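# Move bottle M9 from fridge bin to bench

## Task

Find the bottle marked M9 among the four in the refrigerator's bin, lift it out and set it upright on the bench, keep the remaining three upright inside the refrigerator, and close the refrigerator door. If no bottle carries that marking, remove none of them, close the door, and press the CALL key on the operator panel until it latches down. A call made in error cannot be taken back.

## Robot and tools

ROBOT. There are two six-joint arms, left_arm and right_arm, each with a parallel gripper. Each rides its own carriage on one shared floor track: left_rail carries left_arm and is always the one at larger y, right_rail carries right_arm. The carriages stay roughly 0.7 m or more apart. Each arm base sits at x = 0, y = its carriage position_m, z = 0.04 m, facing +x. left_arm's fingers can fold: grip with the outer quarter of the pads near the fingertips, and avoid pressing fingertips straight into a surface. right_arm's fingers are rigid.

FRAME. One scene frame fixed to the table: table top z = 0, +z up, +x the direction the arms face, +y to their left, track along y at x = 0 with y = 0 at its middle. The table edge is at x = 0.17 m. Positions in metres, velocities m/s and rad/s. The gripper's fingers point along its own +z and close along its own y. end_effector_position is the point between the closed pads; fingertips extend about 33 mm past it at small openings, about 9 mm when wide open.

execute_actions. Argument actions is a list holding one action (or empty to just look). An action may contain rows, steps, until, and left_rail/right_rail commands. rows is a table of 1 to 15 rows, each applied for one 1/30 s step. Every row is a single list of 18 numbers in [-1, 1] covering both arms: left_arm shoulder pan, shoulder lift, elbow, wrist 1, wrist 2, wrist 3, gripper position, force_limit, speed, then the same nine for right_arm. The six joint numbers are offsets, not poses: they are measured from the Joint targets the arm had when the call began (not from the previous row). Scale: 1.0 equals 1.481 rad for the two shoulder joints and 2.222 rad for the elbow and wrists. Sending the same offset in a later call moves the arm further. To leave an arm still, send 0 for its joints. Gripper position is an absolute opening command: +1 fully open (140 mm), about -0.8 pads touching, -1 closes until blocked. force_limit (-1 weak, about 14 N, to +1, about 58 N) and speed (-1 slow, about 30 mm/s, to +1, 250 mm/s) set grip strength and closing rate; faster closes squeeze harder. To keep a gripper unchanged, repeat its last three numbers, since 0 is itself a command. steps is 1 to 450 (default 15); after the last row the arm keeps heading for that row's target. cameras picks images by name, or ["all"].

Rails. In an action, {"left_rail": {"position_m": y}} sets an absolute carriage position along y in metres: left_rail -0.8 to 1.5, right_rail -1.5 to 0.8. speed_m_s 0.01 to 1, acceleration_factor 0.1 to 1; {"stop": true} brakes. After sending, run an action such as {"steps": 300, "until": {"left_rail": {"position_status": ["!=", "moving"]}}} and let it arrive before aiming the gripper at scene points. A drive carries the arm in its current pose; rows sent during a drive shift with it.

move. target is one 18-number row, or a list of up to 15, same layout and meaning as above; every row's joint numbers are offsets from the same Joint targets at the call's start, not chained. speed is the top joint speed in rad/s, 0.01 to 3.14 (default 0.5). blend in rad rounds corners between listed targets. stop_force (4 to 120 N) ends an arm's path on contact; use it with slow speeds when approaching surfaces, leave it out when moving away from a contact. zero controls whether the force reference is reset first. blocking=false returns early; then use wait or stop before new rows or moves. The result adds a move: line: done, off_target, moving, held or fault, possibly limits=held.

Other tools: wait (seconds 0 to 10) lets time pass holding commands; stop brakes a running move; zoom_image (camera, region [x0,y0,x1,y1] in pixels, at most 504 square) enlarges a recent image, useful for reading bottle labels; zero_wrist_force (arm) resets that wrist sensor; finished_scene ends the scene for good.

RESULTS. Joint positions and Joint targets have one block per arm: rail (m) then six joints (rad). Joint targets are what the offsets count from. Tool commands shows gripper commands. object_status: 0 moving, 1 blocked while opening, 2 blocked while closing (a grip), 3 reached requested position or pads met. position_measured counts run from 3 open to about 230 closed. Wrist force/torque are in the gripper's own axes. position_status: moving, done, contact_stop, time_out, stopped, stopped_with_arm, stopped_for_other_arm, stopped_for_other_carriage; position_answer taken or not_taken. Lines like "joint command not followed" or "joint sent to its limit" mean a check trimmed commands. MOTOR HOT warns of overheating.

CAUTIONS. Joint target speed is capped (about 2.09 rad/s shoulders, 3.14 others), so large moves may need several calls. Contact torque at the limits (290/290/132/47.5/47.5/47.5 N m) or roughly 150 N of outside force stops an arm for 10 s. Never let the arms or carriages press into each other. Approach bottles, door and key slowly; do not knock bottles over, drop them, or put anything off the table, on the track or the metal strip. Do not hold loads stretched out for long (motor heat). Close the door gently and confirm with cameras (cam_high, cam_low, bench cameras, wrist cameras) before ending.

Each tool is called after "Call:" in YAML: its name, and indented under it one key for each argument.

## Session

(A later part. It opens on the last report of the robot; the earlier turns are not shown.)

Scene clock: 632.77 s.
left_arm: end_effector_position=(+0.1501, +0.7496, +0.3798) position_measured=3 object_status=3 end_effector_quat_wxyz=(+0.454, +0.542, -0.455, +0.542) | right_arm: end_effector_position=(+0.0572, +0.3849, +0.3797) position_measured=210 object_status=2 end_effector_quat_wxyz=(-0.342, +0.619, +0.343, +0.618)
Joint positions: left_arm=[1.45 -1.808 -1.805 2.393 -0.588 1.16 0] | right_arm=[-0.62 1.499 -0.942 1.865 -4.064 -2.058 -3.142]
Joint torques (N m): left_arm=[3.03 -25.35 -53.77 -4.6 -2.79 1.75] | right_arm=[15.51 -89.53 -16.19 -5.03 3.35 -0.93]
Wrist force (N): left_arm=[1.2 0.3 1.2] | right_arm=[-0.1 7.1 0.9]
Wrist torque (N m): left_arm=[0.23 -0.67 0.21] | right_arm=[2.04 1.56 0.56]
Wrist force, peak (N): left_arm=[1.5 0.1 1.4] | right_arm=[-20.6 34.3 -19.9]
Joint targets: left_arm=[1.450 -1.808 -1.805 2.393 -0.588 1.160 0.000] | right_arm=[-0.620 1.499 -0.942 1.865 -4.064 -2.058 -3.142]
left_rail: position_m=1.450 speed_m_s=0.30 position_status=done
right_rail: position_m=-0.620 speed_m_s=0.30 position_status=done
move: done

Call:
move:
  target: [0,0,0,0,0,0,1,1,1,0.05,-0.0506,0.0687,-0.0353,0.0219,0,-1,0,-1]
  speed: 0.1
  stop_force: 60
  cameras: ["cam_right_wrist"]

Scene clock: 640.27 s.
left_arm: end_effector_position=(+0.1501, +0.7496, +0.3798) position_measured=3 object_status=3 end_effector_quat_wxyz=(+0.454, +0.542, -0.455, +0.542) | right_arm: end_effector_position=(-0.0320, +0.3191, +0.3801) position_measured=210 object_status=2 end_effector_quat_wxyz=(-0.380, +0.596, +0.380, +0.596)
Joint positions: left_arm=[1.45 -1.808 -1.805 2.393 -0.588 1.16 0] | right_arm=[-0.62 1.573 -1.017 2.018 -4.142 -2.01 -3.142]
Joint torques (N m): left_arm=[3.68 -25.94 -53.94 -4.68 -2.73 1.83] | right_arm=[48.02 -93.96 -39.03 -6.34 21.35 -1.25]
Wrist force (N): left_arm=[1.2 0.4 1.3] | right_arm=[-19.2 54.6 -18.7]
Wrist torque (N m): left_arm=[0.24 -0.68 0.20] | right_arm=[0.98 1.14 0.55]
Wrist force, peak (N): left_arm=[1.5 0.4 1.5] | right_arm=[-19.7 54.9 -19.0]
Joint targets: left_arm=[1.450 -1.808 -1.805 2.393 -0.588 1.160 0.000] | right_arm=[-0.620 1.573 -1.017 2.018 -4.142 -2.010 -3.142]
left_rail: position_m=1.450 speed_m_s=0.30 position_status=done
right_rail: position_m=-0.620 speed_m_s=0.30 position_status=done
move: done
camera_calibration:
cam_right_wrist: T_world_to_cam=[[0.898303, -0.439328, 0.00656334, 0.170962], [-0.168944, -0.359155, -0.917859, 0.443141], [0.405598, 0.823407, -0.396852, 0.0865133], [0, 0, 0, 1]] pos_world=[-0.113799, 0.163029, 0.439952]
Images, in order (width x height): cam_right_wrist 896x504.

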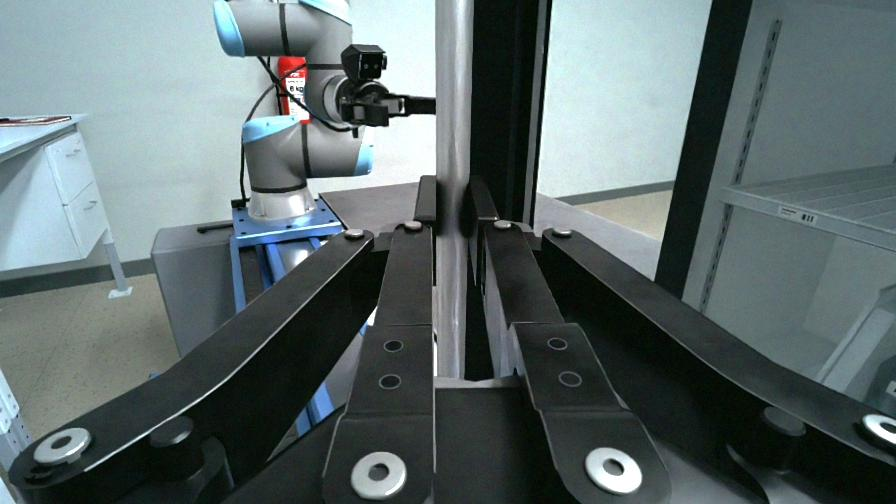

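Call:
move:
  target: [0,0,0,0,0,0,1,1,1,0.0335,-0.0623,0.0851,-0.0438,0.0369,0,-1,0,-1]
  speed: 0.1
  stop_force: 60

Scene clock: 654.27 s.
left_arm: end_effector_position=(+0.1501, +0.7496, +0.3798) position_measured=3 object_status=3 end_effector_quat_wxyz=(+0.454, +0.542, -0.455, +0.542) | right_arm: end_effector_position=(-0.0997, +0.2285, +0.3803) position_measured=210 object_status=2 end_effector_quat_wxyz=(-0.418, +0.570, +0.419, +0.570)
Joint positions: left_arm=[1.45 -1.808 -1.805 2.393 -0.588 1.16 0] | right_arm=[-0.62 1.623 -1.109 2.207 -4.24 -1.928 -3.142]
Joint torques (N m): left_arm=[2.67 -25.4 -53.7 -4.44 -2.61 1.66] | right_arm=[0.39 -91.21 -16.75 -13.12 -4.69 -0.74]
Wrist force (N): left_arm=[1.0 0.5 1.3] | right_arm=[-20.4 -15.0 5.5]
Wrist torque (N m): left_arm=[0.27 -0.63 0.21] | right_arm=[2.17 1.16 0.43]
Wrist force, peak (N): left_arm=[1.6 0.2 1.3] | right_arm=[-19.7 55.5 -18.6]
Joint targets: left_arm=[1.450 -1.808 -1.805 2.393 -0.588 1.160 0.000] | right_arm=[-0.620 1.623 -1.109 2.207 -4.240 -1.928 -3.142]
left_rail: position_m=1.450 speed_m_s=0.30 position_status=done
right_rail: position_m=-0.620 speed_m_s=0.30 position_status=done
move: done

Call:
move:
  target: [0,0,0,0,0,0,1,1,1,0.0106,-0.0683,0.093,-0.0473,0.0517,0,-1,0,-1]
  speed: 0.1
  stop_force: 60
  cameras: ["cam_right_wrist","cam_left_wrist"]

Scene clock: 663.27 s.
left_arm: end_effector_position=(+0.1501, +0.7496, +0.3798) position_measured=3 object_status=3 end_effector_quat_wxyz=(+0.454, +0.542, -0.455, +0.542) | right_arm: end_effector_position=(-0.1435, +0.1243, +0.3803) position_measured=210 object_status=2 end_effector_quat_wxyz=(-0.454, +0.541, +0.455, +0.542)
Joint positions: left_arm=[1.45 -1.808 -1.805 2.393 -0.588 1.16 0] | right_arm=[-0.62 1.639 -1.21 2.413 -4.345 -1.813 -3.142]
Joint torques (N m): left_arm=[3.38 -24.85 -53.57 -4.6 -2.73 1.94] | right_arm=[-22.08 -82.92 -11.41 -16.45 -18.5 -0.81]
Wrist force (N): left_arm=[1.2 0.4 1.2] | right_arm=[-25.8 -51.2 7.1]
Wrist torque (N m): left_arm=[0.24 -0.68 0.20] | right_arm=[2.42 1.17 0.41]
Wrist force, peak (N): left_arm=[1.6 0.2 1.3] | right_arm=[-18.2 -101.5 18.9]
Joint targets: left_arm=[1.450 -1.808 -1.805 2.393 -0.588 1.160 0.000] | right_arm=[-0.620 1.639 -1.210 2.413 -4.345 -1.813 -3.142]
left_rail: position_m=1.450 speed_m_s=0.30 position_status=done
right_rail: position_m=-0.620 speed_m_s=0.30 position_status=done
move: done
camera_calibration:
cam_left_wrist: T_world_to_cam=[[-0.989688, -0.143107, -0.00612215, 0.262957], [-0.0409183, 0.323423, -0.945369, 0.118716], [0.137269, -0.93537, -0.325944, 0.987848], [0, 0, 0, 1]] pos_world=[0.129503, 0.923239, 0.435824]
cam_right_wrist: T_world_to_cam=[[0.981476, -0.191479, 0.00642838, 0.166691], [-0.0701815, -0.39055, -0.917903, 0.372649], [0.17827, 0.900448, -0.396754, 0.249949], [0, 0, 0, 1]] pos_world=[-0.182009, -0.0476101, 0.440152]
Images, in order (width x height): cam_left_wrist 896x504, cam_right_wrist 896x504.

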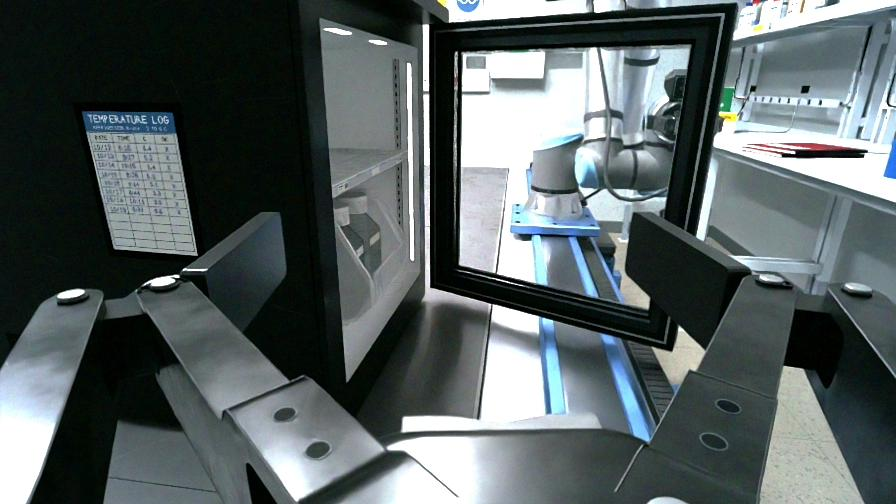

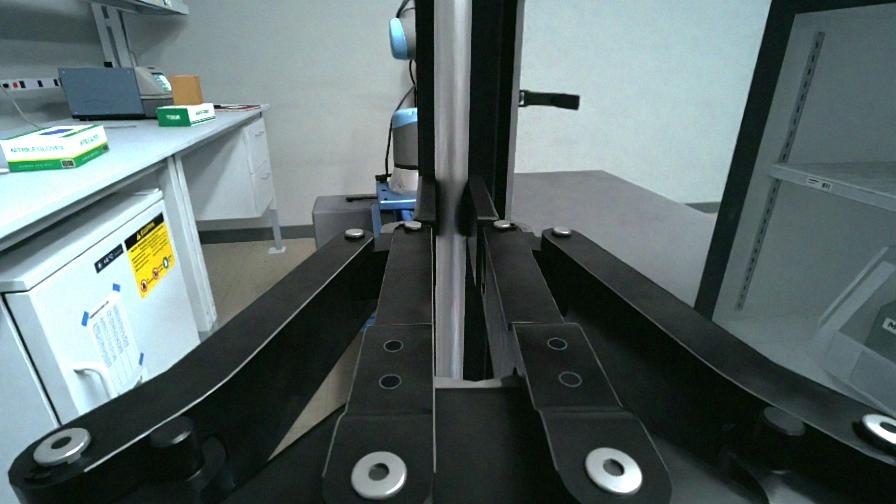

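Call:
execute_actions:
  actions:
    - {"left_rail":{"position_m":1.25,"speed_m_s":0.2,"acceleration_factor":0.3},"rows":[[0,0,0,0,0,0,0.1,-1,0,0,0,0,0,0,0,-1,0,-1]],"steps":300,"until":{"left_rail":{"position_status":["!=","moving"]}}}

Call:
move:
  target: [-0.0193,0.4281,-0.2378,-0.0476,-0.3275,0,0.1,-1,0,0,0,0,0,0,0,-1,0,-1]
  speed: 0.2
  cameras: ["cam_left_wrist","cam_right_wrist"]

Scene clock: 701.60 s.
left_arm: end_effector_position=(+0.1501, +0.5496, +0.3798) position_measured=117 object_status=3 end_effector_quat_wxyz=(+0.454, +0.542, -0.455, +0.542) | right_arm: end_effector_position=(-0.1435, +0.1243, +0.3803) position_measured=210 object_status=2 end_effector_quat_wxyz=(-0.454, +0.541, +0.455, +0.542)
Joint positions: left_arm=[1.25 -1.808 -1.805 2.393 -0.588 1.16 0] | right_arm=[-0.62 1.639 -1.21 2.413 -4.345 -1.813 -3.142]
Joint torques (N m): left_arm=[3.9 -25.17 -52.51 -4.67 -2.74 1.88] | right_arm=[-22.62 -79.63 -21.2 -16.06 -18.37 -1.36]
Wrist force (N): left_arm=[1.1 0.3 1.0] | right_arm=[-25.7 -50.1 6.9]
Wrist torque (N m): left_arm=[0.22 -0.71 0.21] | right_arm=[2.49 1.08 0.41]
Wrist force, peak (N): left_arm=[1.6 0.6 1.8] | right_arm=[-25.9 -50.7 6.9]
Joint targets: left_arm=[1.250 -1.808 -1.805 2.393 -0.588 1.160 0.000] | right_arm=[-0.620 1.639 -1.210 2.413 -4.345 -1.813 -3.142]
left_rail: position_m=1.250 speed_m_s=0.20 position_status=done
right_rail: position_m=-0.620 speed_m_s=0.30 position_status=done

Scene clock: 705.80 s.
left_arm: end_effector_position=(+0.2512, +0.3313, +0.2998) position_measured=117 object_status=3 end_effector_quat_wxyz=(+0.242, +0.664, -0.242, +0.665) | right_arm: end_effector_position=(-0.1435, +0.1243, +0.3803) position_measured=210 object_status=2 end_effector_quat_wxyz=(-0.454, +0.541, +0.455, +0.542)
Joint positions: left_arm=[1.25 -1.836 -1.171 1.865 -0.694 0.432 0] | right_arm=[-0.62 1.639 -1.21 2.413 -4.345 -1.813 -3.142]
Joint torques (N m): left_arm=[-14.47 -59.25 -50.96 -4.91 -4.3 1.88] | right_arm=[-22.1 -81.43 -23.11 -15.94 -18.2 -0.99]
Wrist force (N): left_arm=[1.5 -0.3 1.9] | right_arm=[-25.3 -50.1 7.0]
Wrist torque (N m): left_arm=[0.22 -0.87 0.21] | right_arm=[2.47 1.04 0.40]
Wrist force, peak (N): left_arm=[1.4 -0.6 2.0] | right_arm=[-25.9 -50.5 6.9]
Joint targets: left_arm=[1.250 -1.836 -1.171 1.864 -0.694 0.432 0.000] | right_arm=[-0.620 1.639 -1.210 2.413 -4.345 -1.813 -3.142]
left_rail: position_m=1.250 speed_m_s=0.20 position_status=done
right_rail: position_m=-0.620 speed_m_s=0.30 position_status=done
move: done
camera_calibration:
cam_left_wrist: T_world_to_cam=[[-0.665718, -0.746178, -0.00608345, 0.421093], [-0.239397, 0.22129, -0.945368, 0.266173], [0.706759, -0.627892, -0.32595, 0.3118], [0, 0, 0, 1]] pos_world=[0.123683, 0.451086, 0.355824]
cam_right_wrist: T_world_to_cam=[[0.981476, -0.191479, 0.00642838, 0.166691], [-0.0701815, -0.39055, -0.917903, 0.372649], [0.17827, 0.900448, -0.396754, 0.249949], [0, 0, 0, 1]] pos_world=[-0.182009, -0.0476101, 0.440152]
Images, in order (width x height): cam_left_wrist 896x504, cam_right_wrist 896x504.

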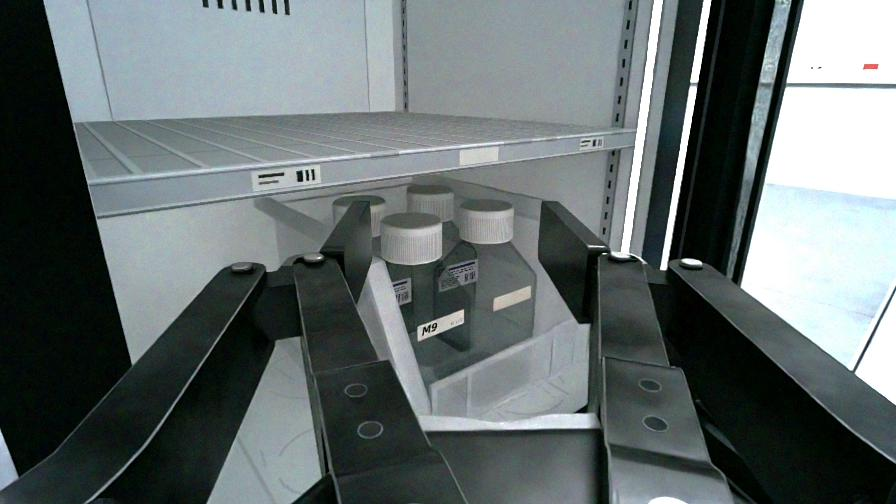

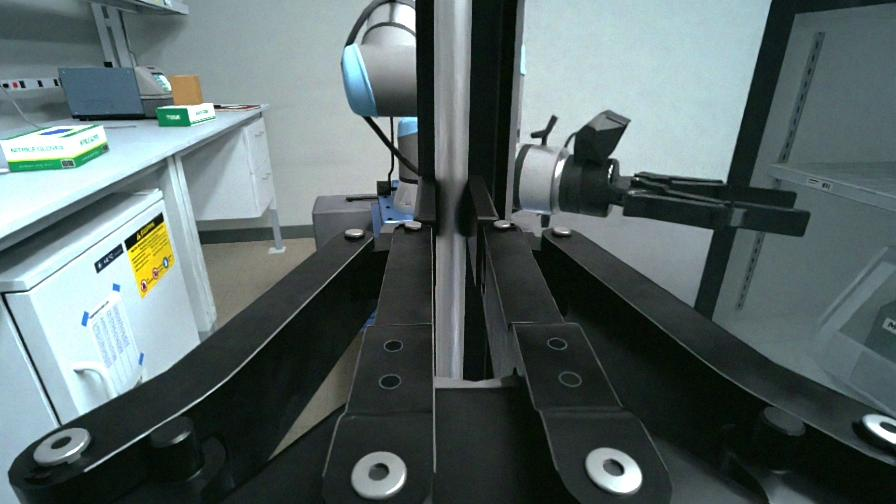

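Call:
zoom_image:
  camera: "cam_left_wrist"
  region: [320, 170, 620, 420]

Scaled by 1.680 from the camera's 896x504 image, which has a finer 1280x720 frame.

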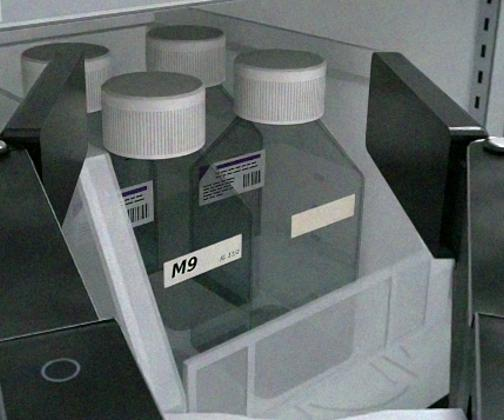

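Call:
zoom_image:
  camera: "cam_right_wrist"
  region: [740, 220, 896, 420]

Call:
zoom_image:
  camera: "cam_left_wrist"
  region: [360, 180, 560, 420]

Scaled by 2.520 from the camera's 896x504 image, which has a finer 1280x720 frame.

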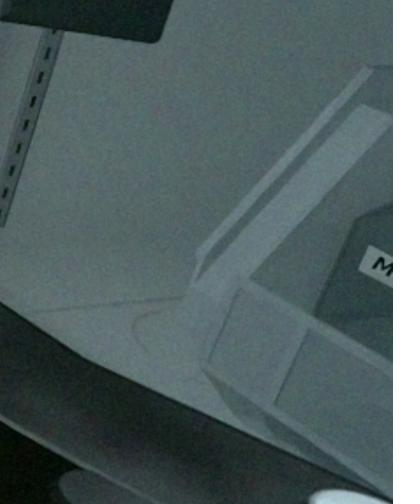

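Scaled by 2.100 from the camera's 896x504 image, which has a finer 1280x720 frame.

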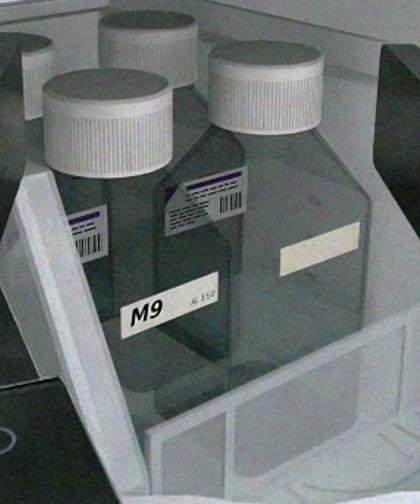

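Call:
execute_actions:
  actions:
    - {"left_rail":{"position_m":1.15,"speed_m_s":0.15,"acceleration_factor":0.3},"steps":300,"until":{"left_rail":{"position_status":["!=","moving"]}}}

Call:
move:
  target: [0.0552,0.044,-0.1252,0.5239,0.0515,-0.3935,0.1,-1,0,0,0,0,0,0,0,-1,0,-1]
  speed: 0.3
  stop_force: 20
  cameras: ["cam_left_wrist","cam_right_wrist"]

Scene clock: 884.37 s.
left_arm: end_effector_position=(+0.2512, +0.2313, +0.2997) position_measured=117 object_status=3 end_effector_quat_wxyz=(+0.241, +0.665, -0.242, +0.665) | right_arm: end_effector_position=(-0.1435, +0.1243, +0.3803) position_measured=210 object_status=2 end_effector_quat_wxyz=(-0.454, +0.541, +0.455, +0.542)
Joint positions: left_arm=[1.15 -1.836 -1.171 1.864 -0.694 0.432 0] | right_arm=[-0.62 1.639 -1.21 2.413 -4.345 -1.813 -3.142]
Joint torques (N m): left_arm=[-12.49 -61.74 -46.57 -3.95 -2.7 1.74] | right_arm=[-21.91 -81.86 -26.55 -15.6 -18.29 -1.14]
Wrist force (N): left_arm=[1.3 -0.3 1.8] | right_arm=[-25.9 -50.0 7.0]
Wrist torque (N m): left_arm=[0.22 -0.83 0.21] | right_arm=[2.52 1.15 0.41]
Wrist force, peak (N): left_arm=[1.5 -0.2 2.4] | right_arm=[-25.9 -50.7 6.9]
Joint targets: left_arm=[1.150 -1.836 -1.171 1.864 -0.694 0.432 0.000] | right_arm=[-0.620 1.639 -1.210 2.413 -4.345 -1.813 -3.142]
Tool commands: left_gripper/position=+0.1 left_gripper/force_limit=-1.0 left_gripper/speed=+0.0 right_gripper/position=-1.0 right_gripper/force_limit=+0.0 right_gripper/speed=-1.0
left_rail: position_m=1.150 speed_m_s=0.15 position_status=done
right_rail: position_m=-0.620 speed_m_s=0.30 position_status=done

Scene clock: 889.40 s.
left_arm: end_effector_position=(+0.3136, +0.2914, +0.2903) position_measured=117 object_status=3 end_effector_quat_wxyz=(+0.139, +0.815, -0.219, +0.519) | right_arm: end_effector_position=(-0.1435, +0.1243, +0.3803) position_measured=210 object_status=2 end_effector_quat_wxyz=(-0.454, +0.541, +0.455, +0.542)
Joint positions: left_arm=[1.15 -1.755 -1.106 1.586 0.47 0.546 -0.874] | right_arm=[-0.62 1.639 -1.21 2.413 -4.345 -1.813 -3.142]
Joint torques (N m): left_arm=[15.03 -64.16 -52.22 6.56 1.5 -2.57] | right_arm=[-23.73 -82.17 -25.62 -15.43 -17.98 -1.61]
Wrist force (N): left_arm=[0.6 -0.3 1.1] | right_arm=[-25.4 -50.2 7.0]
Wrist torque (N m): left_arm=[0.12 -0.39 0.46] | right_arm=[2.46 1.07 0.40]
Wrist force, peak (N): left_arm=[1.3 -0.1 2.1] | right_arm=[-26.0 -50.5 6.9]
Joint targets: left_arm=[1.150 -1.755 -1.106 1.586 0.470 0.546 -0.874] | right_arm=[-0.620 1.639 -1.210 2.413 -4.345 -1.813 -3.142]
left_rail: position_m=1.150 speed_m_s=0.15 position_status=done
right_rail: position_m=-0.620 speed_m_s=0.30 position_status=done
move: done
camera_calibration:
cam_left_wrist: T_world_to_cam=[[-0.525996, -0.85046, 0.00680005, 0.415551], [-0.593698, 0.361444, -0.718944, 0.28553], [0.608975, -0.382198, -0.695035, 0.305707], [0, 0, 0, 1]] pos_world=[0.201928, 0.367047, 0.414931]
cam_right_wrist: T_world_to_cam=[[0.981476, -0.191479, 0.00642838, 0.166691], [-0.0701815, -0.39055, -0.917903, 0.372649], [0.17827, 0.900448, -0.396754, 0.249949], [0, 0, 0, 1]] pos_world=[-0.182009, -0.0476101, 0.440152]
Images, in order (width x height): cam_left_wrist 896x504, cam_right_wrist 896x504.

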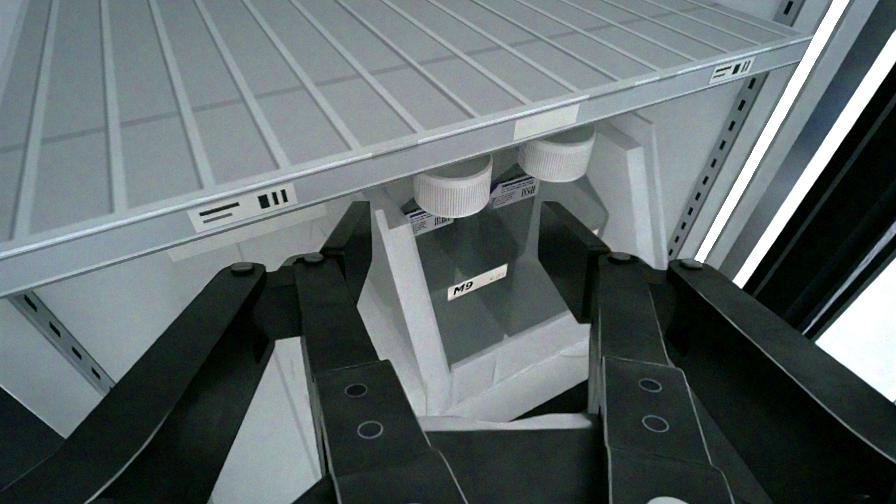

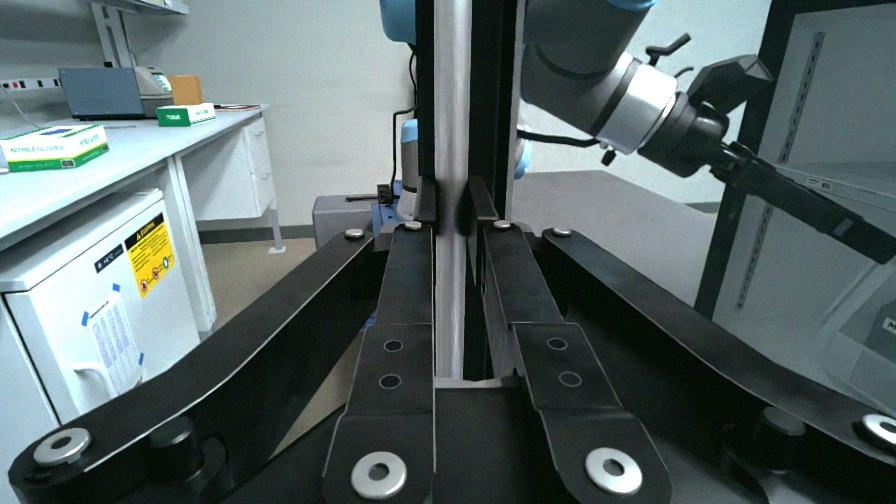

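Call:
move:
  target: [0.0469,0.0358,-0.0221,-0.038,0.0199,0.0434,-0.029,-1,0,0,0,0,0,0,0,-1,0,-1]
  speed: 0.08
  stop_force: 10
  cameras: ["cam_left_wrist"]

Scene clock: 906.60 s.
left_arm: end_effector_position=(+0.3583, +0.2636, +0.2644) position_measured=132 object_status=3 end_effector_quat_wxyz=(+0.138, +0.816, -0.218, +0.518) | right_arm: end_effector_position=(-0.1435, +0.1243, +0.3803) position_measured=210 object_status=2 end_effector_quat_wxyz=(-0.454, +0.541, +0.455, +0.542)
Joint positions: left_arm=[1.15 -1.685 -1.052 1.537 0.386 0.59 -0.778] | right_arm=[-0.62 1.639 -1.21 2.413 -4.345 -1.813 -3.142]
Joint torques (N m): left_arm=[15.53 -68.68 -52.5 -0.96 1.56 2.43] | right_arm=[-23.22 -81.28 -26.65 -15.3 -18.64 -1.9]
Wrist force (N): left_arm=[1.9 -0.8 -1.2] | right_arm=[-25.3 -50.6 7.2]
Wrist torque (N m): left_arm=[0.19 -0.66 0.12] | right_arm=[2.41 1.03 0.41]
Wrist force, peak (N): left_arm=[2.2 -1.5 -5.8] | right_arm=[-25.6 -50.9 7.2]
Joint targets: left_arm=[1.150 -1.685 -1.052 1.537 0.386 0.590 -0.778] | right_arm=[-0.620 1.639 -1.210 2.413 -4.345 -1.813 -3.142]
left_rail: position_m=1.150 speed_m_s=0.15 position_status=done
right_rail: position_m=-0.620 speed_m_s=0.30 position_status=done
move: done
camera_calibration:
cam_left_wrist: T_world_to_cam=[[-0.524844, -0.851168, 0.00721877, 0.415283], [-0.596278, 0.361596, -0.716729, 0.303797], [0.607447, -0.380476, -0.697314, 0.250532], [0, 0, 0, 1]] pos_world=[0.246922, 0.338945, 0.389442]
Images, in order (width x height): cam_left_wrist 896x504.

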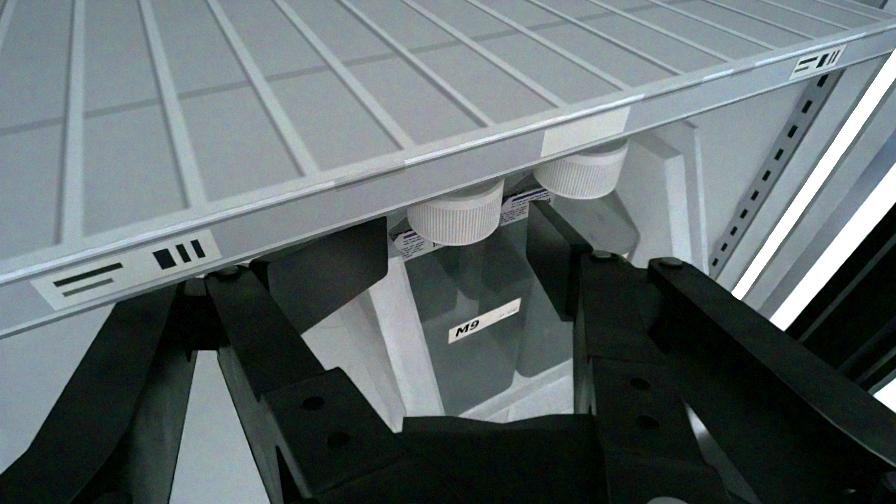

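Call:
move:
  target:
    - [-0.0469,-0.0358,0.0221,0.038,-0.0199,-0.0434,-0.029,-1,0,0,0,0,0,0,0,-1,0,-1]
    - [-0.0796,-0.0343,0.0897,-0.1713,-0.105,0.077,-0.029,-1,0,0,0,0,0,0,0,-1,0,-1]
  speed: 0.15
  cameras: ["cam_left_wrist"]

Scene clock: 935.53 s.
left_arm: end_effector_position=(+0.3049, +0.2958, +0.2623) position_measured=132 object_status=3 end_effector_quat_wxyz=(+0.162, +0.751, -0.202, +0.608) | right_arm: end_effector_position=(-0.1435, +0.1243, +0.3803) position_measured=210 object_status=2 end_effector_quat_wxyz=(-0.454, +0.541, +0.455, +0.542)
Joint positions: left_arm=[1.15 -1.803 -1.103 1.736 0.006 0.357 -0.607] | right_arm=[-0.62 1.639 -1.21 2.413 -4.345 -1.813 -3.142]
Joint torques (N m): left_arm=[-12.44 -62.47 -24 -1.44 -5.16 3.1] | right_arm=[-30.64 -71.63 -26.49 -14.96 -18.5 -1.72]
Wrist force (N): left_arm=[0.8 -0.4 0.2] | right_arm=[-25.3 -50.4 7.1]
Wrist torque (N m): left_arm=[0.15 -0.56 0.12] | right_arm=[2.52 1.01 0.41]
Wrist force, peak (N): left_arm=[1.8 3.1 -0.6] | right_arm=[-25.7 -50.9 6.9]
Joint targets: left_arm=[1.150 -1.803 -1.103 1.736 0.005 0.357 -0.606] | right_arm=[-0.620 1.639 -1.210 2.413 -4.345 -1.813 -3.142]
left_rail: position_m=1.150 speed_m_s=0.15 position_status=done
right_rail: position_m=-0.620 speed_m_s=0.30 position_status=done
move: done
camera_calibration:
cam_left_wrist: T_world_to_cam=[[-0.526841, -0.849964, -0.000336768, 0.416931], [-0.438318, 0.272026, -0.856667, 0.273766], [0.728228, -0.45118, -0.515869, 0.230241], [0, 0, 0, 1]] pos_world=[0.171985, 0.383785, 0.353442]
Images, in order (width x height): cam_left_wrist 896x504.

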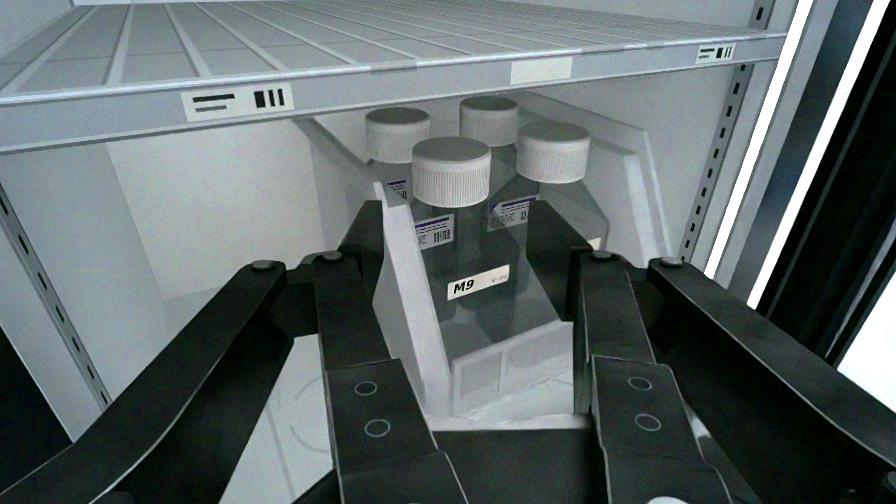

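Call:
move:
  target: [0.0533,0.0268,-0.0221,-0.0389,0.0304,0.0468,-0.029,-1,0,0,0,0,0,0,0,-1,0,-1]
  speed: 0.08
  stop_force: 10
  cameras: ["cam_left_wrist"]

Scene clock: 947.73 s.
left_arm: end_effector_position=(+0.3537, +0.2658, +0.2473) position_measured=132 object_status=3 end_effector_quat_wxyz=(+0.162, +0.752, -0.201, +0.606) | right_arm: end_effector_position=(-0.1435, +0.1243, +0.3803) position_measured=210 object_status=2 end_effector_quat_wxyz=(-0.454, +0.541, +0.455, +0.542)
Joint positions: left_arm=[1.15 -1.724 -1.064 1.687 -0.081 0.425 -0.502] | right_arm=[-0.62 1.639 -1.21 2.413 -4.345 -1.813 -3.142]
Joint torques (N m): left_arm=[12.28 -65.58 -50.29 -2.7 3.77 2.36] | right_arm=[-35.97 -70.93 -25.91 -14.05 -18.66 -1.87]
Wrist force (N): left_arm=[3.6 -4.5 -1.6] | right_arm=[-25.8 -49.7 7.0]
Wrist torque (N m): left_arm=[0.15 -0.64 0.22] | right_arm=[2.56 1.03 0.41]
Wrist force, peak (N): left_arm=[4.1 -4.6 -2.0] | right_arm=[-25.9 -50.8 7.1]
Joint targets: left_arm=[1.150 -1.724 -1.064 1.687 -0.081 0.425 -0.502] | right_arm=[-0.620 1.639 -1.210 2.413 -4.345 -1.813 -3.142]
left_rail: position_m=1.150 speed_m_s=0.15 position_status=done
right_rail: position_m=-0.620 speed_m_s=0.30 position_status=done
move: done
camera_calibration:
cam_left_wrist: T_world_to_cam=[[-0.526057, -0.850449, 0.000971522, 0.416673], [-0.442336, 0.272637, -0.854405, 0.291164], [0.726362, -0.449895, -0.519607, 0.174725], [0, 0, 0, 1]] pos_world=[0.221073, 0.353585, 0.339155]
Images, in order (width x height): cam_left_wrist 896x504.

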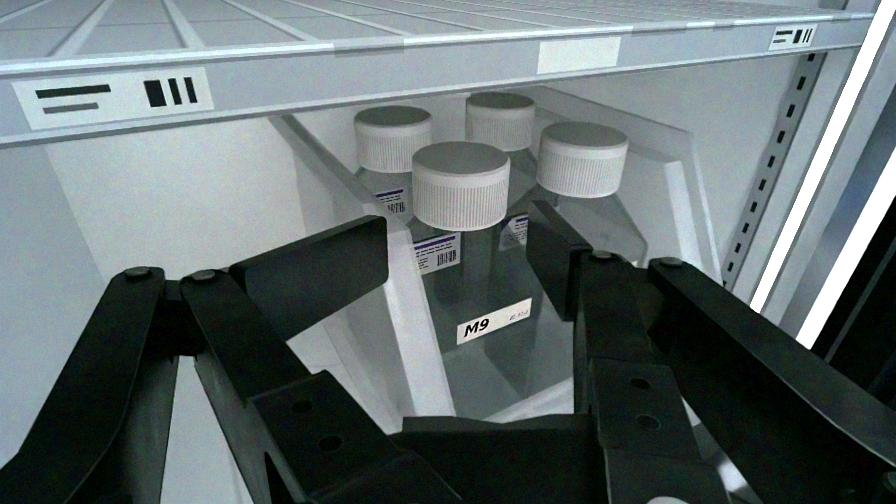

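Call:
move:
  target:
    - [-0.0533,-0.0268,0.0221,0.0389,-0.0304,-0.0468,-0.029,-1,0,0,0,0,0,0,0,-1,0,-1]
    - [-0.0567,-0.5003,0.3177,-0.2282,0.3308,0.2259,-0.029,-1,0,0,0,0,0,0,0,-1,0,-1]
  speed: [0.15,0.3]

Call:
execute_actions:
  actions:
    - {"left_rail":{"position_m":1.45,"speed_m_s":0.3,"acceleration_factor":0.3},"steps":300,"until":{"left_rail":{"position_status":["!=","moving"]}}}

Call:
move:
  target: [-0.2366,0.3375,-0.0593,-0.8726,-0.6163,0.7069,-0.107,-1,0,0,0,0,0,0,0,-1,0,-1]
  speed: 0.6
  cameras: ["cam_left_wrist","cam_right_wrist"]

Scene clock: 1020.43 s.
left_arm: end_effector_position=(+0.1499, +0.4495, +0.3794) position_measured=132 object_status=3 end_effector_quat_wxyz=(+0.455, +0.542, -0.455, +0.541) | right_arm: end_effector_position=(-0.1435, +0.1243, +0.3803) position_measured=210 object_status=2 end_effector_quat_wxyz=(-0.454, +0.541, +0.455, +0.542)
Joint positions: left_arm=[1.15 -1.808 -1.804 2.393 -0.588 1.159 -0.001] | right_arm=[-0.62 1.639 -1.21 2.413 -4.345 -1.813 -3.142]
Joint torques (N m): left_arm=[-15.06 -26.65 -30.47 -6.37 3.54 2.53] | right_arm=[-42.11 -68.34 -25.94 -13.89 -18.32 -1.78]
Wrist force (N): left_arm=[1.2 0.0 1.2] | right_arm=[-25.8 -50.8 7.2]
Wrist torque (N m): left_arm=[0.15 -0.72 0.20] | right_arm=[2.49 1.08 0.41]
Wrist force, peak (N): left_arm=[3.7 -4.9 -1.6] | right_arm=[-25.9 -51.3 7.0]
Joint targets: left_arm=[1.150 -1.808 -1.805 2.393 -0.588 1.160 -0.001] | right_arm=[-0.620 1.639 -1.210 2.413 -4.345 -1.813 -3.142]
left_rail: position_m=1.150 speed_m_s=0.15 position_status=done
right_rail: position_m=-0.620 speed_m_s=0.30 position_status=done
move: done

Scene clock: 1022.73 s.
left_arm: end_effector_position=(+0.1498, +0.7496, +0.3794) position_measured=132 object_status=3 end_effector_quat_wxyz=(+0.455, +0.542, -0.455, +0.541) | right_arm: end_effector_position=(-0.1435, +0.1243, +0.3803) position_measured=210 object_status=2 end_effector_quat_wxyz=(-0.454, +0.541, +0.455, +0.542)
Joint positions: left_arm=[1.45 -1.808 -1.805 2.393 -0.588 1.16 -0.001] | right_arm=[-0.62 1.639 -1.21 2.413 -4.345 -1.813 -3.142]
Joint torques (N m): left_arm=[-3.35 -16.21 -39.51 -4.71 2.36 2.46] | right_arm=[-40.88 -67.42 -26.61 -13.74 -18.78 -1.74]
Wrist force (N): left_arm=[1.4 0.0 1.5] | right_arm=[-25.6 -50.5 7.2]
Wrist torque (N m): left_arm=[0.15 -0.76 0.20] | right_arm=[2.52 1.06 0.41]
Wrist force, peak (N): left_arm=[1.4 0.0 1.9] | right_arm=[-26.0 -51.2 6.9]
Joint targets: left_arm=[1.450 -1.808 -1.805 2.393 -0.588 1.160 -0.001] | right_arm=[-0.620 1.639 -1.210 2.413 -4.345 -1.813 -3.142]
Tool commands: left_gripper/position=-0.029 left_gripper/force_limit=-1.0 left_gripper/speed=+0.0 right_gripper/position=-1.0 right_gripper/force_limit=+0.0 right_gripper/speed=-1.0
left_rail: position_m=1.450 speed_m_s=0.30 position_status=done
right_rail: position_m=-0.620 speed_m_s=0.30 position_status=done

Scene clock: 1026.70 s.
left_arm: end_effector_position=(+0.0839, +0.6609, +0.2738) position_measured=142 object_status=3 end_effector_quat_wxyz=(+0.182, +0.744, -0.225, +0.602) | right_arm: end_effector_position=(-0.1435, +0.1243, +0.3803) position_measured=210 object_status=2 end_effector_quat_wxyz=(-0.454, +0.541, +0.455, +0.542)
Joint positions: left_arm=[1.45 -2.158 -1.305 2.262 -2.527 -0.209 1.57] | right_arm=[-0.62 1.639 -1.21 2.413 -4.345 -1.813 -3.142]
Joint torques (N m): left_arm=[-14.4 -43.68 -45.32 -8.58 -0.06 2.45] | right_arm=[-40.64 -70.55 -26.72 -14.21 -19 -1.99]
Wrist force (N): left_arm=[0.9 -0.1 0.5] | right_arm=[-25.8 -50.6 7.1]
Wrist torque (N m): left_arm=[0.16 -0.59 0.01] | right_arm=[2.50 1.11 0.41]
Wrist force, peak (N): left_arm=[1.8 0.2 1.6] | right_arm=[-26.0 -51.4 6.9]
Joint targets: left_arm=[1.450 -2.158 -1.305 2.262 -2.527 -0.210 1.570] | right_arm=[-0.620 1.639 -1.210 2.413 -4.345 -1.813 -3.142]
left_rail: position_m=1.450 speed_m_s=0.30 position_status=done
right_rail: position_m=-0.620 speed_m_s=0.30 position_status=done
move: done
camera_calibration:
cam_left_wrist: T_world_to_cam=[[-0.580002, -0.814615, 0.000865389, 0.59166], [-0.420174, 0.298251, -0.85703, 0.0687797], [0.697891, -0.497442, -0.515266, 0.594852], [0, 0, 0, 1]] pos_world=[-0.0430788, 0.757366, 0.364941]
cam_right_wrist: T_world_to_cam=[[0.981476, -0.191479, 0.00642838, 0.166691], [-0.0701815, -0.39055, -0.917903, 0.372649], [0.17827, 0.900448, -0.396754, 0.249949], [0, 0, 0, 1]] pos_world=[-0.182009, -0.0476101, 0.440152]
Images, in order (width x height): cam_left_wrist 896x504, cam_right_wrist 896x504.

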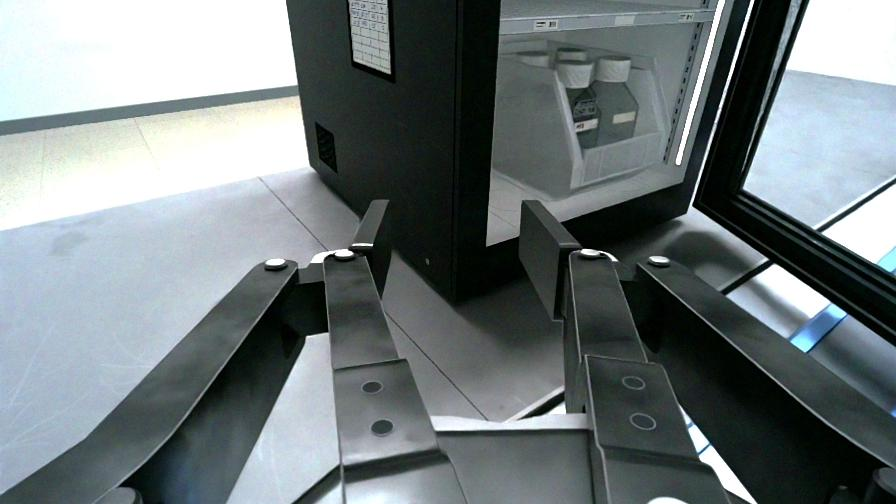

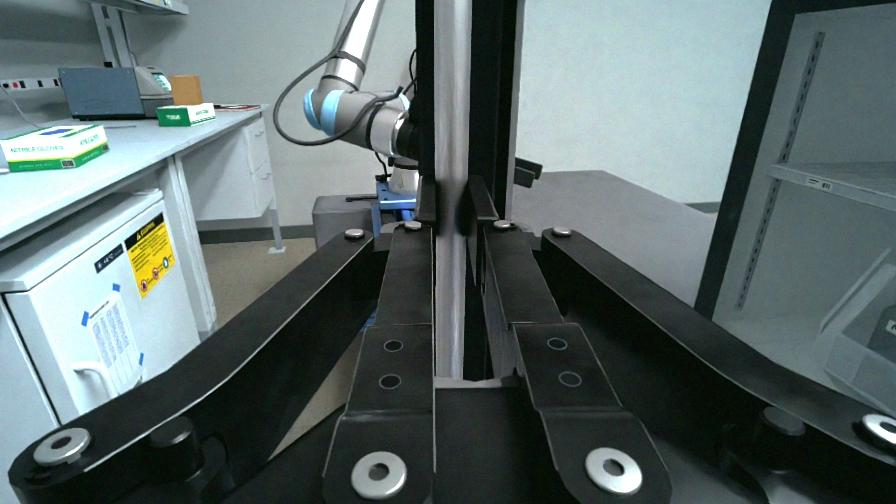

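Call:
execute_actions:
  actions:
    - {"left_rail":{"position_m":1.15,"speed_m_s":0.25,"acceleration_factor":0.3},"steps":300,"until":{"left_rail":{"position_status":["!=","moving"]}}}

Call:
move:
  target: [0.224,0.1666,-0.1649,0.0535,0,0,-0.107,-1,0,0,0,0,0,0,0,-1,0,-1]
  speed: 0.15
  stop_force: 12
  cameras: ["cam_left_wrist","cam_right_wrist"]

Scene clock: 1036.33 s.
left_arm: end_effector_position=(+0.0838, +0.3609, +0.2738) position_measured=142 object_status=3 end_effector_quat_wxyz=(+0.182, +0.744, -0.225, +0.602) | right_arm: end_effector_position=(-0.1435, +0.1243, +0.3803) position_measured=210 object_status=2 end_effector_quat_wxyz=(-0.454, +0.541, +0.455, +0.542)
Joint positions: left_arm=[1.15 -2.158 -1.305 2.262 -2.527 -0.21 1.57] | right_arm=[-0.62 1.639 -1.21 2.413 -4.345 -1.813 -3.142]
Joint torques (N m): left_arm=[-11.68 -47.5 -37.87 -7.24 1.64 2.4] | right_arm=[-44.1 -68.87 -26.01 -13.41 -18.61 -1.96]
Wrist force (N): left_arm=[1.0 -0.4 0.5] | right_arm=[-25.4 -50.7 7.0]
Wrist torque (N m): left_arm=[0.10 -0.62 0.01] | right_arm=[2.50 1.02 0.40]
Wrist force, peak (N): left_arm=[1.6 0.1 1.1] | right_arm=[-26.1 -51.2 6.9]
Joint targets: left_arm=[1.150 -2.158 -1.305 2.262 -2.527 -0.210 1.570] | right_arm=[-0.620 1.639 -1.210 2.413 -4.345 -1.813 -3.142]
Tool commands: left_gripper/position=-0.107 left_gripper/force_limit=-1.0 left_gripper/speed=+0.0 right_gripper/position=-1.0 right_gripper/force_limit=+0.0 right_gripper/speed=-1.0
left_rail: position_m=1.150 speed_m_s=0.25 position_status=done
right_rail: position_m=-0.620 speed_m_s=0.30 position_status=done

Scene clock: 1040.03 s.
left_arm: end_effector_position=(+0.2875, +0.2446, +0.2592) position_measured=142 object_status=3 end_effector_quat_wxyz=(+0.081, +0.771, -0.099, +0.624) | right_arm: end_effector_position=(-0.1435, +0.1243, +0.3803) position_measured=210 object_status=2 end_effector_quat_wxyz=(-0.454, +0.541, +0.455, +0.542)
Joint positions: left_arm=[1.15 -1.827 -1.058 1.895 -2.408 -0.21 1.57] | right_arm=[-0.62 1.639 -1.21 2.413 -4.345 -1.813 -3.142]
Joint torques (N m): left_arm=[14.09 -66.81 -49.23 -1.81 4.42 2.29] | right_arm=[-46.46 -68.45 -26.62 -13.47 -18.78 -1.66]
Wrist force (N): left_arm=[1.0 -0.6 0.9] | right_arm=[-26.1 -51.1 6.9]
Wrist torque (N m): left_arm=[0.05 -0.62 0.06] | right_arm=[2.44 1.12 0.40]
Wrist force, peak (N): left_arm=[1.0 -0.3 1.7] | right_arm=[-26.5 -50.9 7.2]
Joint targets: left_arm=[1.150 -1.827 -1.058 1.895 -2.408 -0.210 1.570] | right_arm=[-0.620 1.639 -1.210 2.413 -4.345 -1.813 -3.142]
left_rail: position_m=1.150 speed_m_s=0.25 position_status=done
right_rail: position_m=-0.620 speed_m_s=0.30 position_status=done
move: done
camera_calibration:
cam_left_wrist: T_world_to_cam=[[-0.28308, -0.959095, 0.00163278, 0.320264], [-0.494728, 0.144562, -0.85694, 0.324928], [0.821651, -0.243391, -0.515414, 0.140511], [0, 0, 0, 1]] pos_world=[0.13596, 0.29439, 0.350342]
cam_right_wrist: T_world_to_cam=[[0.981476, -0.191479, 0.00642838, 0.166691], [-0.0701815, -0.39055, -0.917903, 0.372649], [0.17827, 0.900448, -0.396754, 0.249949], [0, 0, 0, 1]] pos_world=[-0.182009, -0.0476101, 0.440152]
Images, in order (width x height): cam_left_wrist 896x504, cam_right_wrist 896x504.

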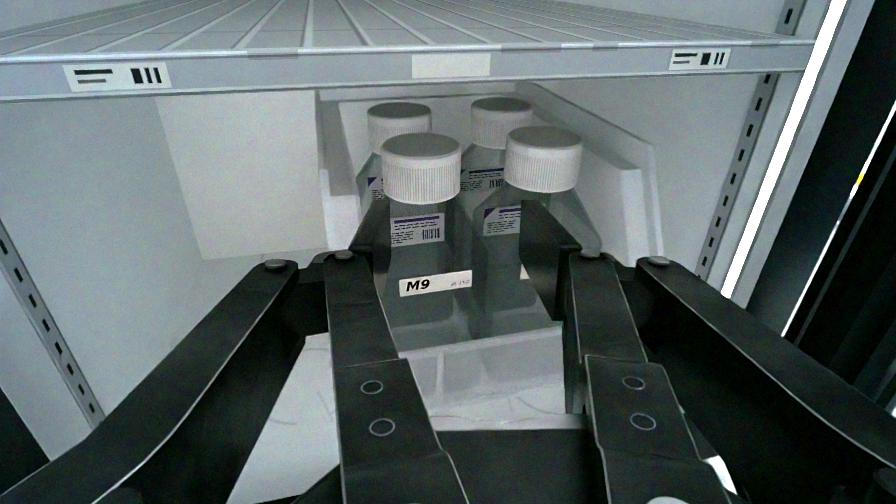

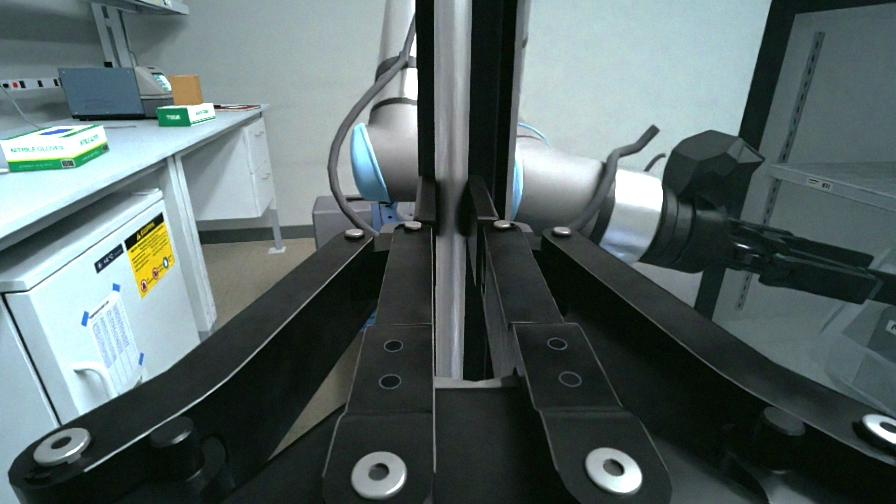

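Call:
move:
  target: [0.0548,0.0361,-0.0312,0.0072,0,0,-0.107,-1,0,0,0,0,0,0,0,-1,0,-1]
  speed: 0.06
  stop_force: 8
  cameras: ["cam_left_wrist"]

Scene clock: 1051.47 s.
left_arm: end_effector_position=(+0.3539, +0.2366, +0.2485) position_measured=142 object_status=3 end_effector_quat_wxyz=(+0.055, +0.774, -0.068, +0.627) | right_arm: end_effector_position=(-0.1435, +0.1243, +0.3803) position_measured=210 object_status=2 end_effector_quat_wxyz=(-0.454, +0.541, +0.455, +0.542)
Joint positions: left_arm=[1.15 -1.746 -1.004 1.826 -2.392 -0.21 1.57] | right_arm=[-0.62 1.639 -1.21 2.413 -4.345 -1.813 -3.142]
Joint torques (N m): left_arm=[15.88 -70.51 -50.33 -1.83 6.32 2.53] | right_arm=[-50.97 -69.17 -26.19 -13.35 -18.44 -1.6]
Wrist force (N): left_arm=[1.1 -0.4 1.3] | right_arm=[-25.8 -50.7 7.1]
Wrist torque (N m): left_arm=[0.09 -0.71 0.07] | right_arm=[2.51 1.07 0.40]
Wrist force, peak (N): left_arm=[1.1 -0.5 1.6] | right_arm=[-25.9 -51.3 7.1]
Joint targets: left_arm=[1.150 -1.746 -1.004 1.826 -2.392 -0.210 1.570] | right_arm=[-0.620 1.639 -1.210 2.413 -4.345 -1.813 -3.142]
left_rail: position_m=1.150 speed_m_s=0.25 position_status=done
right_rail: position_m=-0.620 speed_m_s=0.30 position_status=done
move: done
camera_calibration:
cam_left_wrist: T_world_to_cam=[[-0.204387, -0.978889, 0.00146357, 0.308422], [-0.504772, 0.104113, -0.856952, 0.362921], [0.838708, -0.175889, -0.515395, 0.0564377], [0, 0, 0, 1]] pos_world=[0.198895, 0.274053, 0.339642]
Images, in order (width x height): cam_left_wrist 896x504.

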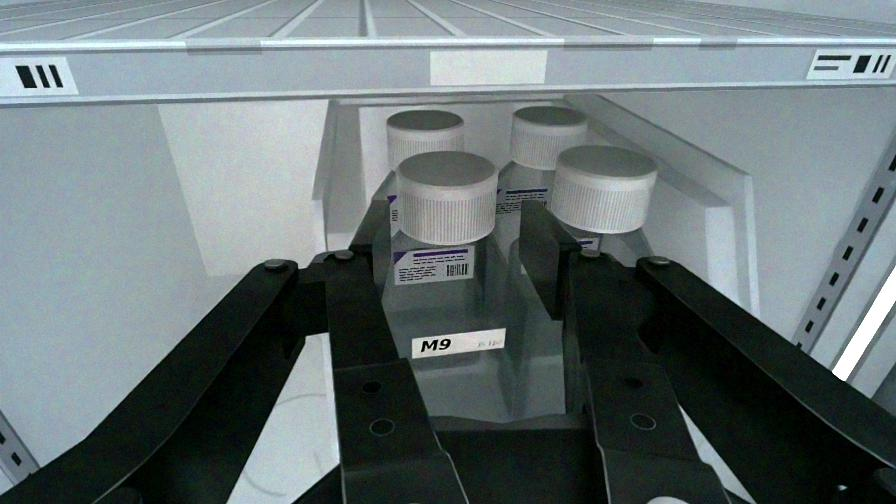

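Call:
move:
  target: [0.0302,0.0195,-0.0168,0.0038,0,0,-0.055,-1,0,0,0,0,0,0,0,-1,0,-1]
  speed: 0.04
  stop_force: 8
  cameras: ["cam_left_wrist"]

Scene clock: 1061.37 s.
left_arm: end_effector_position=(+0.3920, +0.2352, +0.2421) position_measured=136 object_status=3 end_effector_quat_wxyz=(+0.041, +0.776, -0.050, +0.628) | right_arm: end_effector_position=(-0.1435, +0.1243, +0.3803) position_measured=210 object_status=2 end_effector_quat_wxyz=(-0.454, +0.541, +0.455, +0.542)
Joint positions: left_arm=[1.15 -1.701 -0.976 1.788 -2.384 -0.21 1.57] | right_arm=[-0.62 1.639 -1.21 2.413 -4.345 -1.813 -3.142]
Joint torques (N m): left_arm=[20.03 -73.3 -47.8 -1.46 5.84 2.43] | right_arm=[-50.61 -70.1 -26.03 -13.29 -18.99 -1.21]
Wrist force (N): left_arm=[1.6 3.6 -2.7] | right_arm=[-25.7 -50.8 7.2]
Wrist torque (N m): left_arm=[0.27 -0.80 0.03] | right_arm=[2.49 1.03 0.41]
Wrist force, peak (N): left_arm=[1.8 4.0 -2.6] | right_arm=[-25.8 -51.2 7.2]
Joint targets: left_arm=[1.150 -1.701 -0.976 1.788 -2.384 -0.210 1.570] | right_arm=[-0.620 1.639 -1.210 2.413 -4.345 -1.813 -3.142]
left_rail: position_m=1.150 speed_m_s=0.25 position_status=done
right_rail: position_m=-0.620 speed_m_s=0.30 position_status=done
move: done
camera_calibration:
cam_left_wrist: T_world_to_cam=[[-0.160458, -0.987042, 0.00148404, 0.299479], [-0.50895, 0.0814488, -0.856934, 0.383801], [0.845708, -0.138257, -0.515424, 0.00930229], [0, 0, 0, 1]] pos_world=[0.235522, 0.265624, 0.333242]
Images, in order (width x height): cam_left_wrist 896x504.

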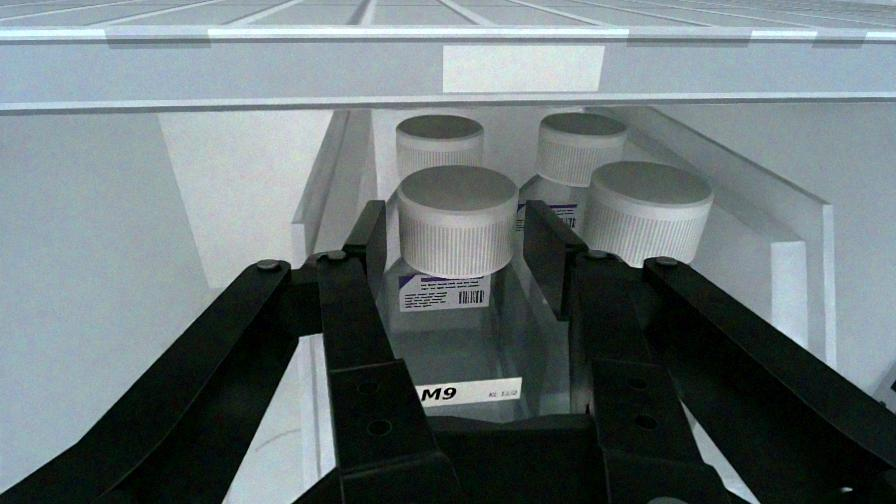

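Call:
move:
  target: [0,0,0,0,0,0,-1,0,-1,0,0,0,0,0,0,-1,0,-1]

Call:
wait:
  seconds: 1.5
  cameras: ["cam_left_wrist"]

Scene clock: 1069.67 s.
left_arm: end_effector_position=(+0.3920, +0.2352, +0.2421) position_measured=160 object_status=0 end_effector_quat_wxyz=(+0.041, +0.776, -0.050, +0.628) | right_arm: end_effector_position=(-0.1435, +0.1243, +0.3803) position_measured=210 object_status=2 end_effector_quat_wxyz=(-0.454, +0.541, +0.455, +0.542)
Joint positions: left_arm=[1.15 -1.701 -0.976 1.788 -2.384 -0.21 1.57] | right_arm=[-0.62 1.639 -1.21 2.413 -4.345 -1.813 -3.142]
Joint torques (N m): left_arm=[-0.18 -76.08 -46.54 -3.95 5.13 2.38] | right_arm=[-51.5 -69.08 -25.95 -13.44 -18.98 -0.76]
Wrist force (N): left_arm=[5.2 0.3 -1.4] | right_arm=[-26.0 -50.4 7.0]
Wrist torque (N m): left_arm=[0.24 -0.75 0.21] | right_arm=[2.49 1.01 0.40]
Wrist force, peak (N): left_arm=[1.7 4.3 -2.8] | right_arm=[-26.4 -51.0 7.4]
Joint targets: left_arm=[1.150 -1.701 -0.976 1.788 -2.384 -0.210 1.570] | right_arm=[-0.620 1.639 -1.210 2.413 -4.345 -1.813 -3.142]
left_rail: position_m=1.150 speed_m_s=0.25 position_status=done
right_rail: position_m=-0.620 speed_m_s=0.30 position_status=done
move: done

Scene clock: 1071.17 s.
left_arm: end_effector_position=(+0.3920, +0.2352, +0.2421) position_measured=160 object_status=2 end_effector_quat_wxyz=(+0.041, +0.776, -0.050, +0.628) | right_arm: end_effector_position=(-0.1435, +0.1243, +0.3803) position_measured=210 object_status=2 end_effector_quat_wxyz=(-0.454, +0.541, +0.455, +0.542)
Joint positions: left_arm=[1.15 -1.701 -0.976 1.788 -2.384 -0.21 1.57] | right_arm=[-0.62 1.639 -1.21 2.413 -4.345 -1.813 -3.142]
Joint torques (N m): left_arm=[-5.41 -78.27 -45.98 -5.97 2.39 2.13] | right_arm=[-51.43 -70.76 -25.86 -12.72 -19.08 -1.26]
Wrist force (N): left_arm=[4.7 -0.2 -1.2] | right_arm=[-26.1 -50.5 6.9]
Wrist torque (N m): left_arm=[0.21 -0.70 0.23] | right_arm=[2.47 1.04 0.40]
Wrist force, peak (N): left_arm=[5.2 -0.1 -1.6] | right_arm=[-26.6 -50.8 6.8]
Joint targets: left_arm=[1.150 -1.701 -0.976 1.788 -2.384 -0.210 1.570] | right_arm=[-0.620 1.639 -1.210 2.413 -4.345 -1.813 -3.142]
Tool commands: left_gripper/position=-1.0 left_gripper/force_limit=+0.0 left_gripper/speed=-1.0 right_gripper/position=-1.0 right_gripper/force_limit=+0.0 right_gripper/speed=-1.0
left_rail: position_m=1.150 speed_m_s=0.25 position_status=done
right_rail: position_m=-0.620 speed_m_s=0.30 position_status=done
wait: 1.50 s
camera_calibration:
cam_left_wrist: T_world_to_cam=[[-0.160459, -0.987041, 0.00148268, 0.29948], [-0.50895, 0.0814504, -0.856934, 0.3838], [0.845708, -0.138257, -0.515424, 0.00930228], [0, 0, 0, 1]] pos_world=[0.235522, 0.265624, 0.333242]
Images, in order (width x height): cam_left_wrist 896x504.

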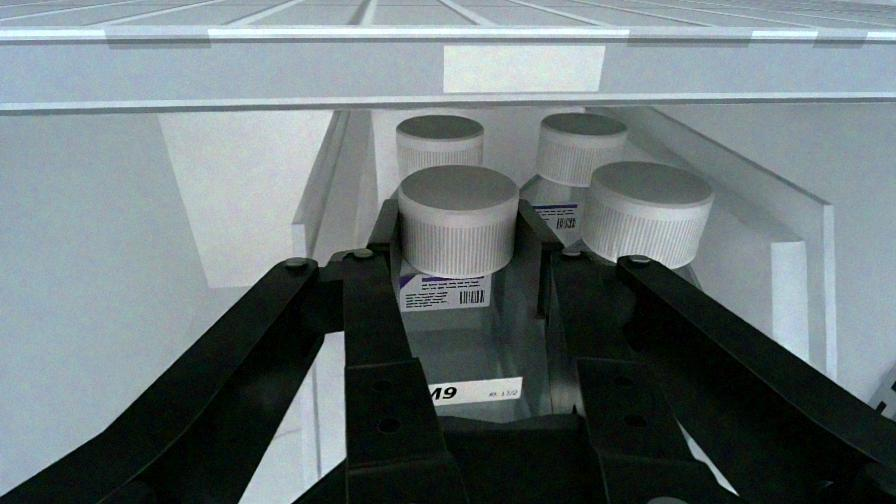

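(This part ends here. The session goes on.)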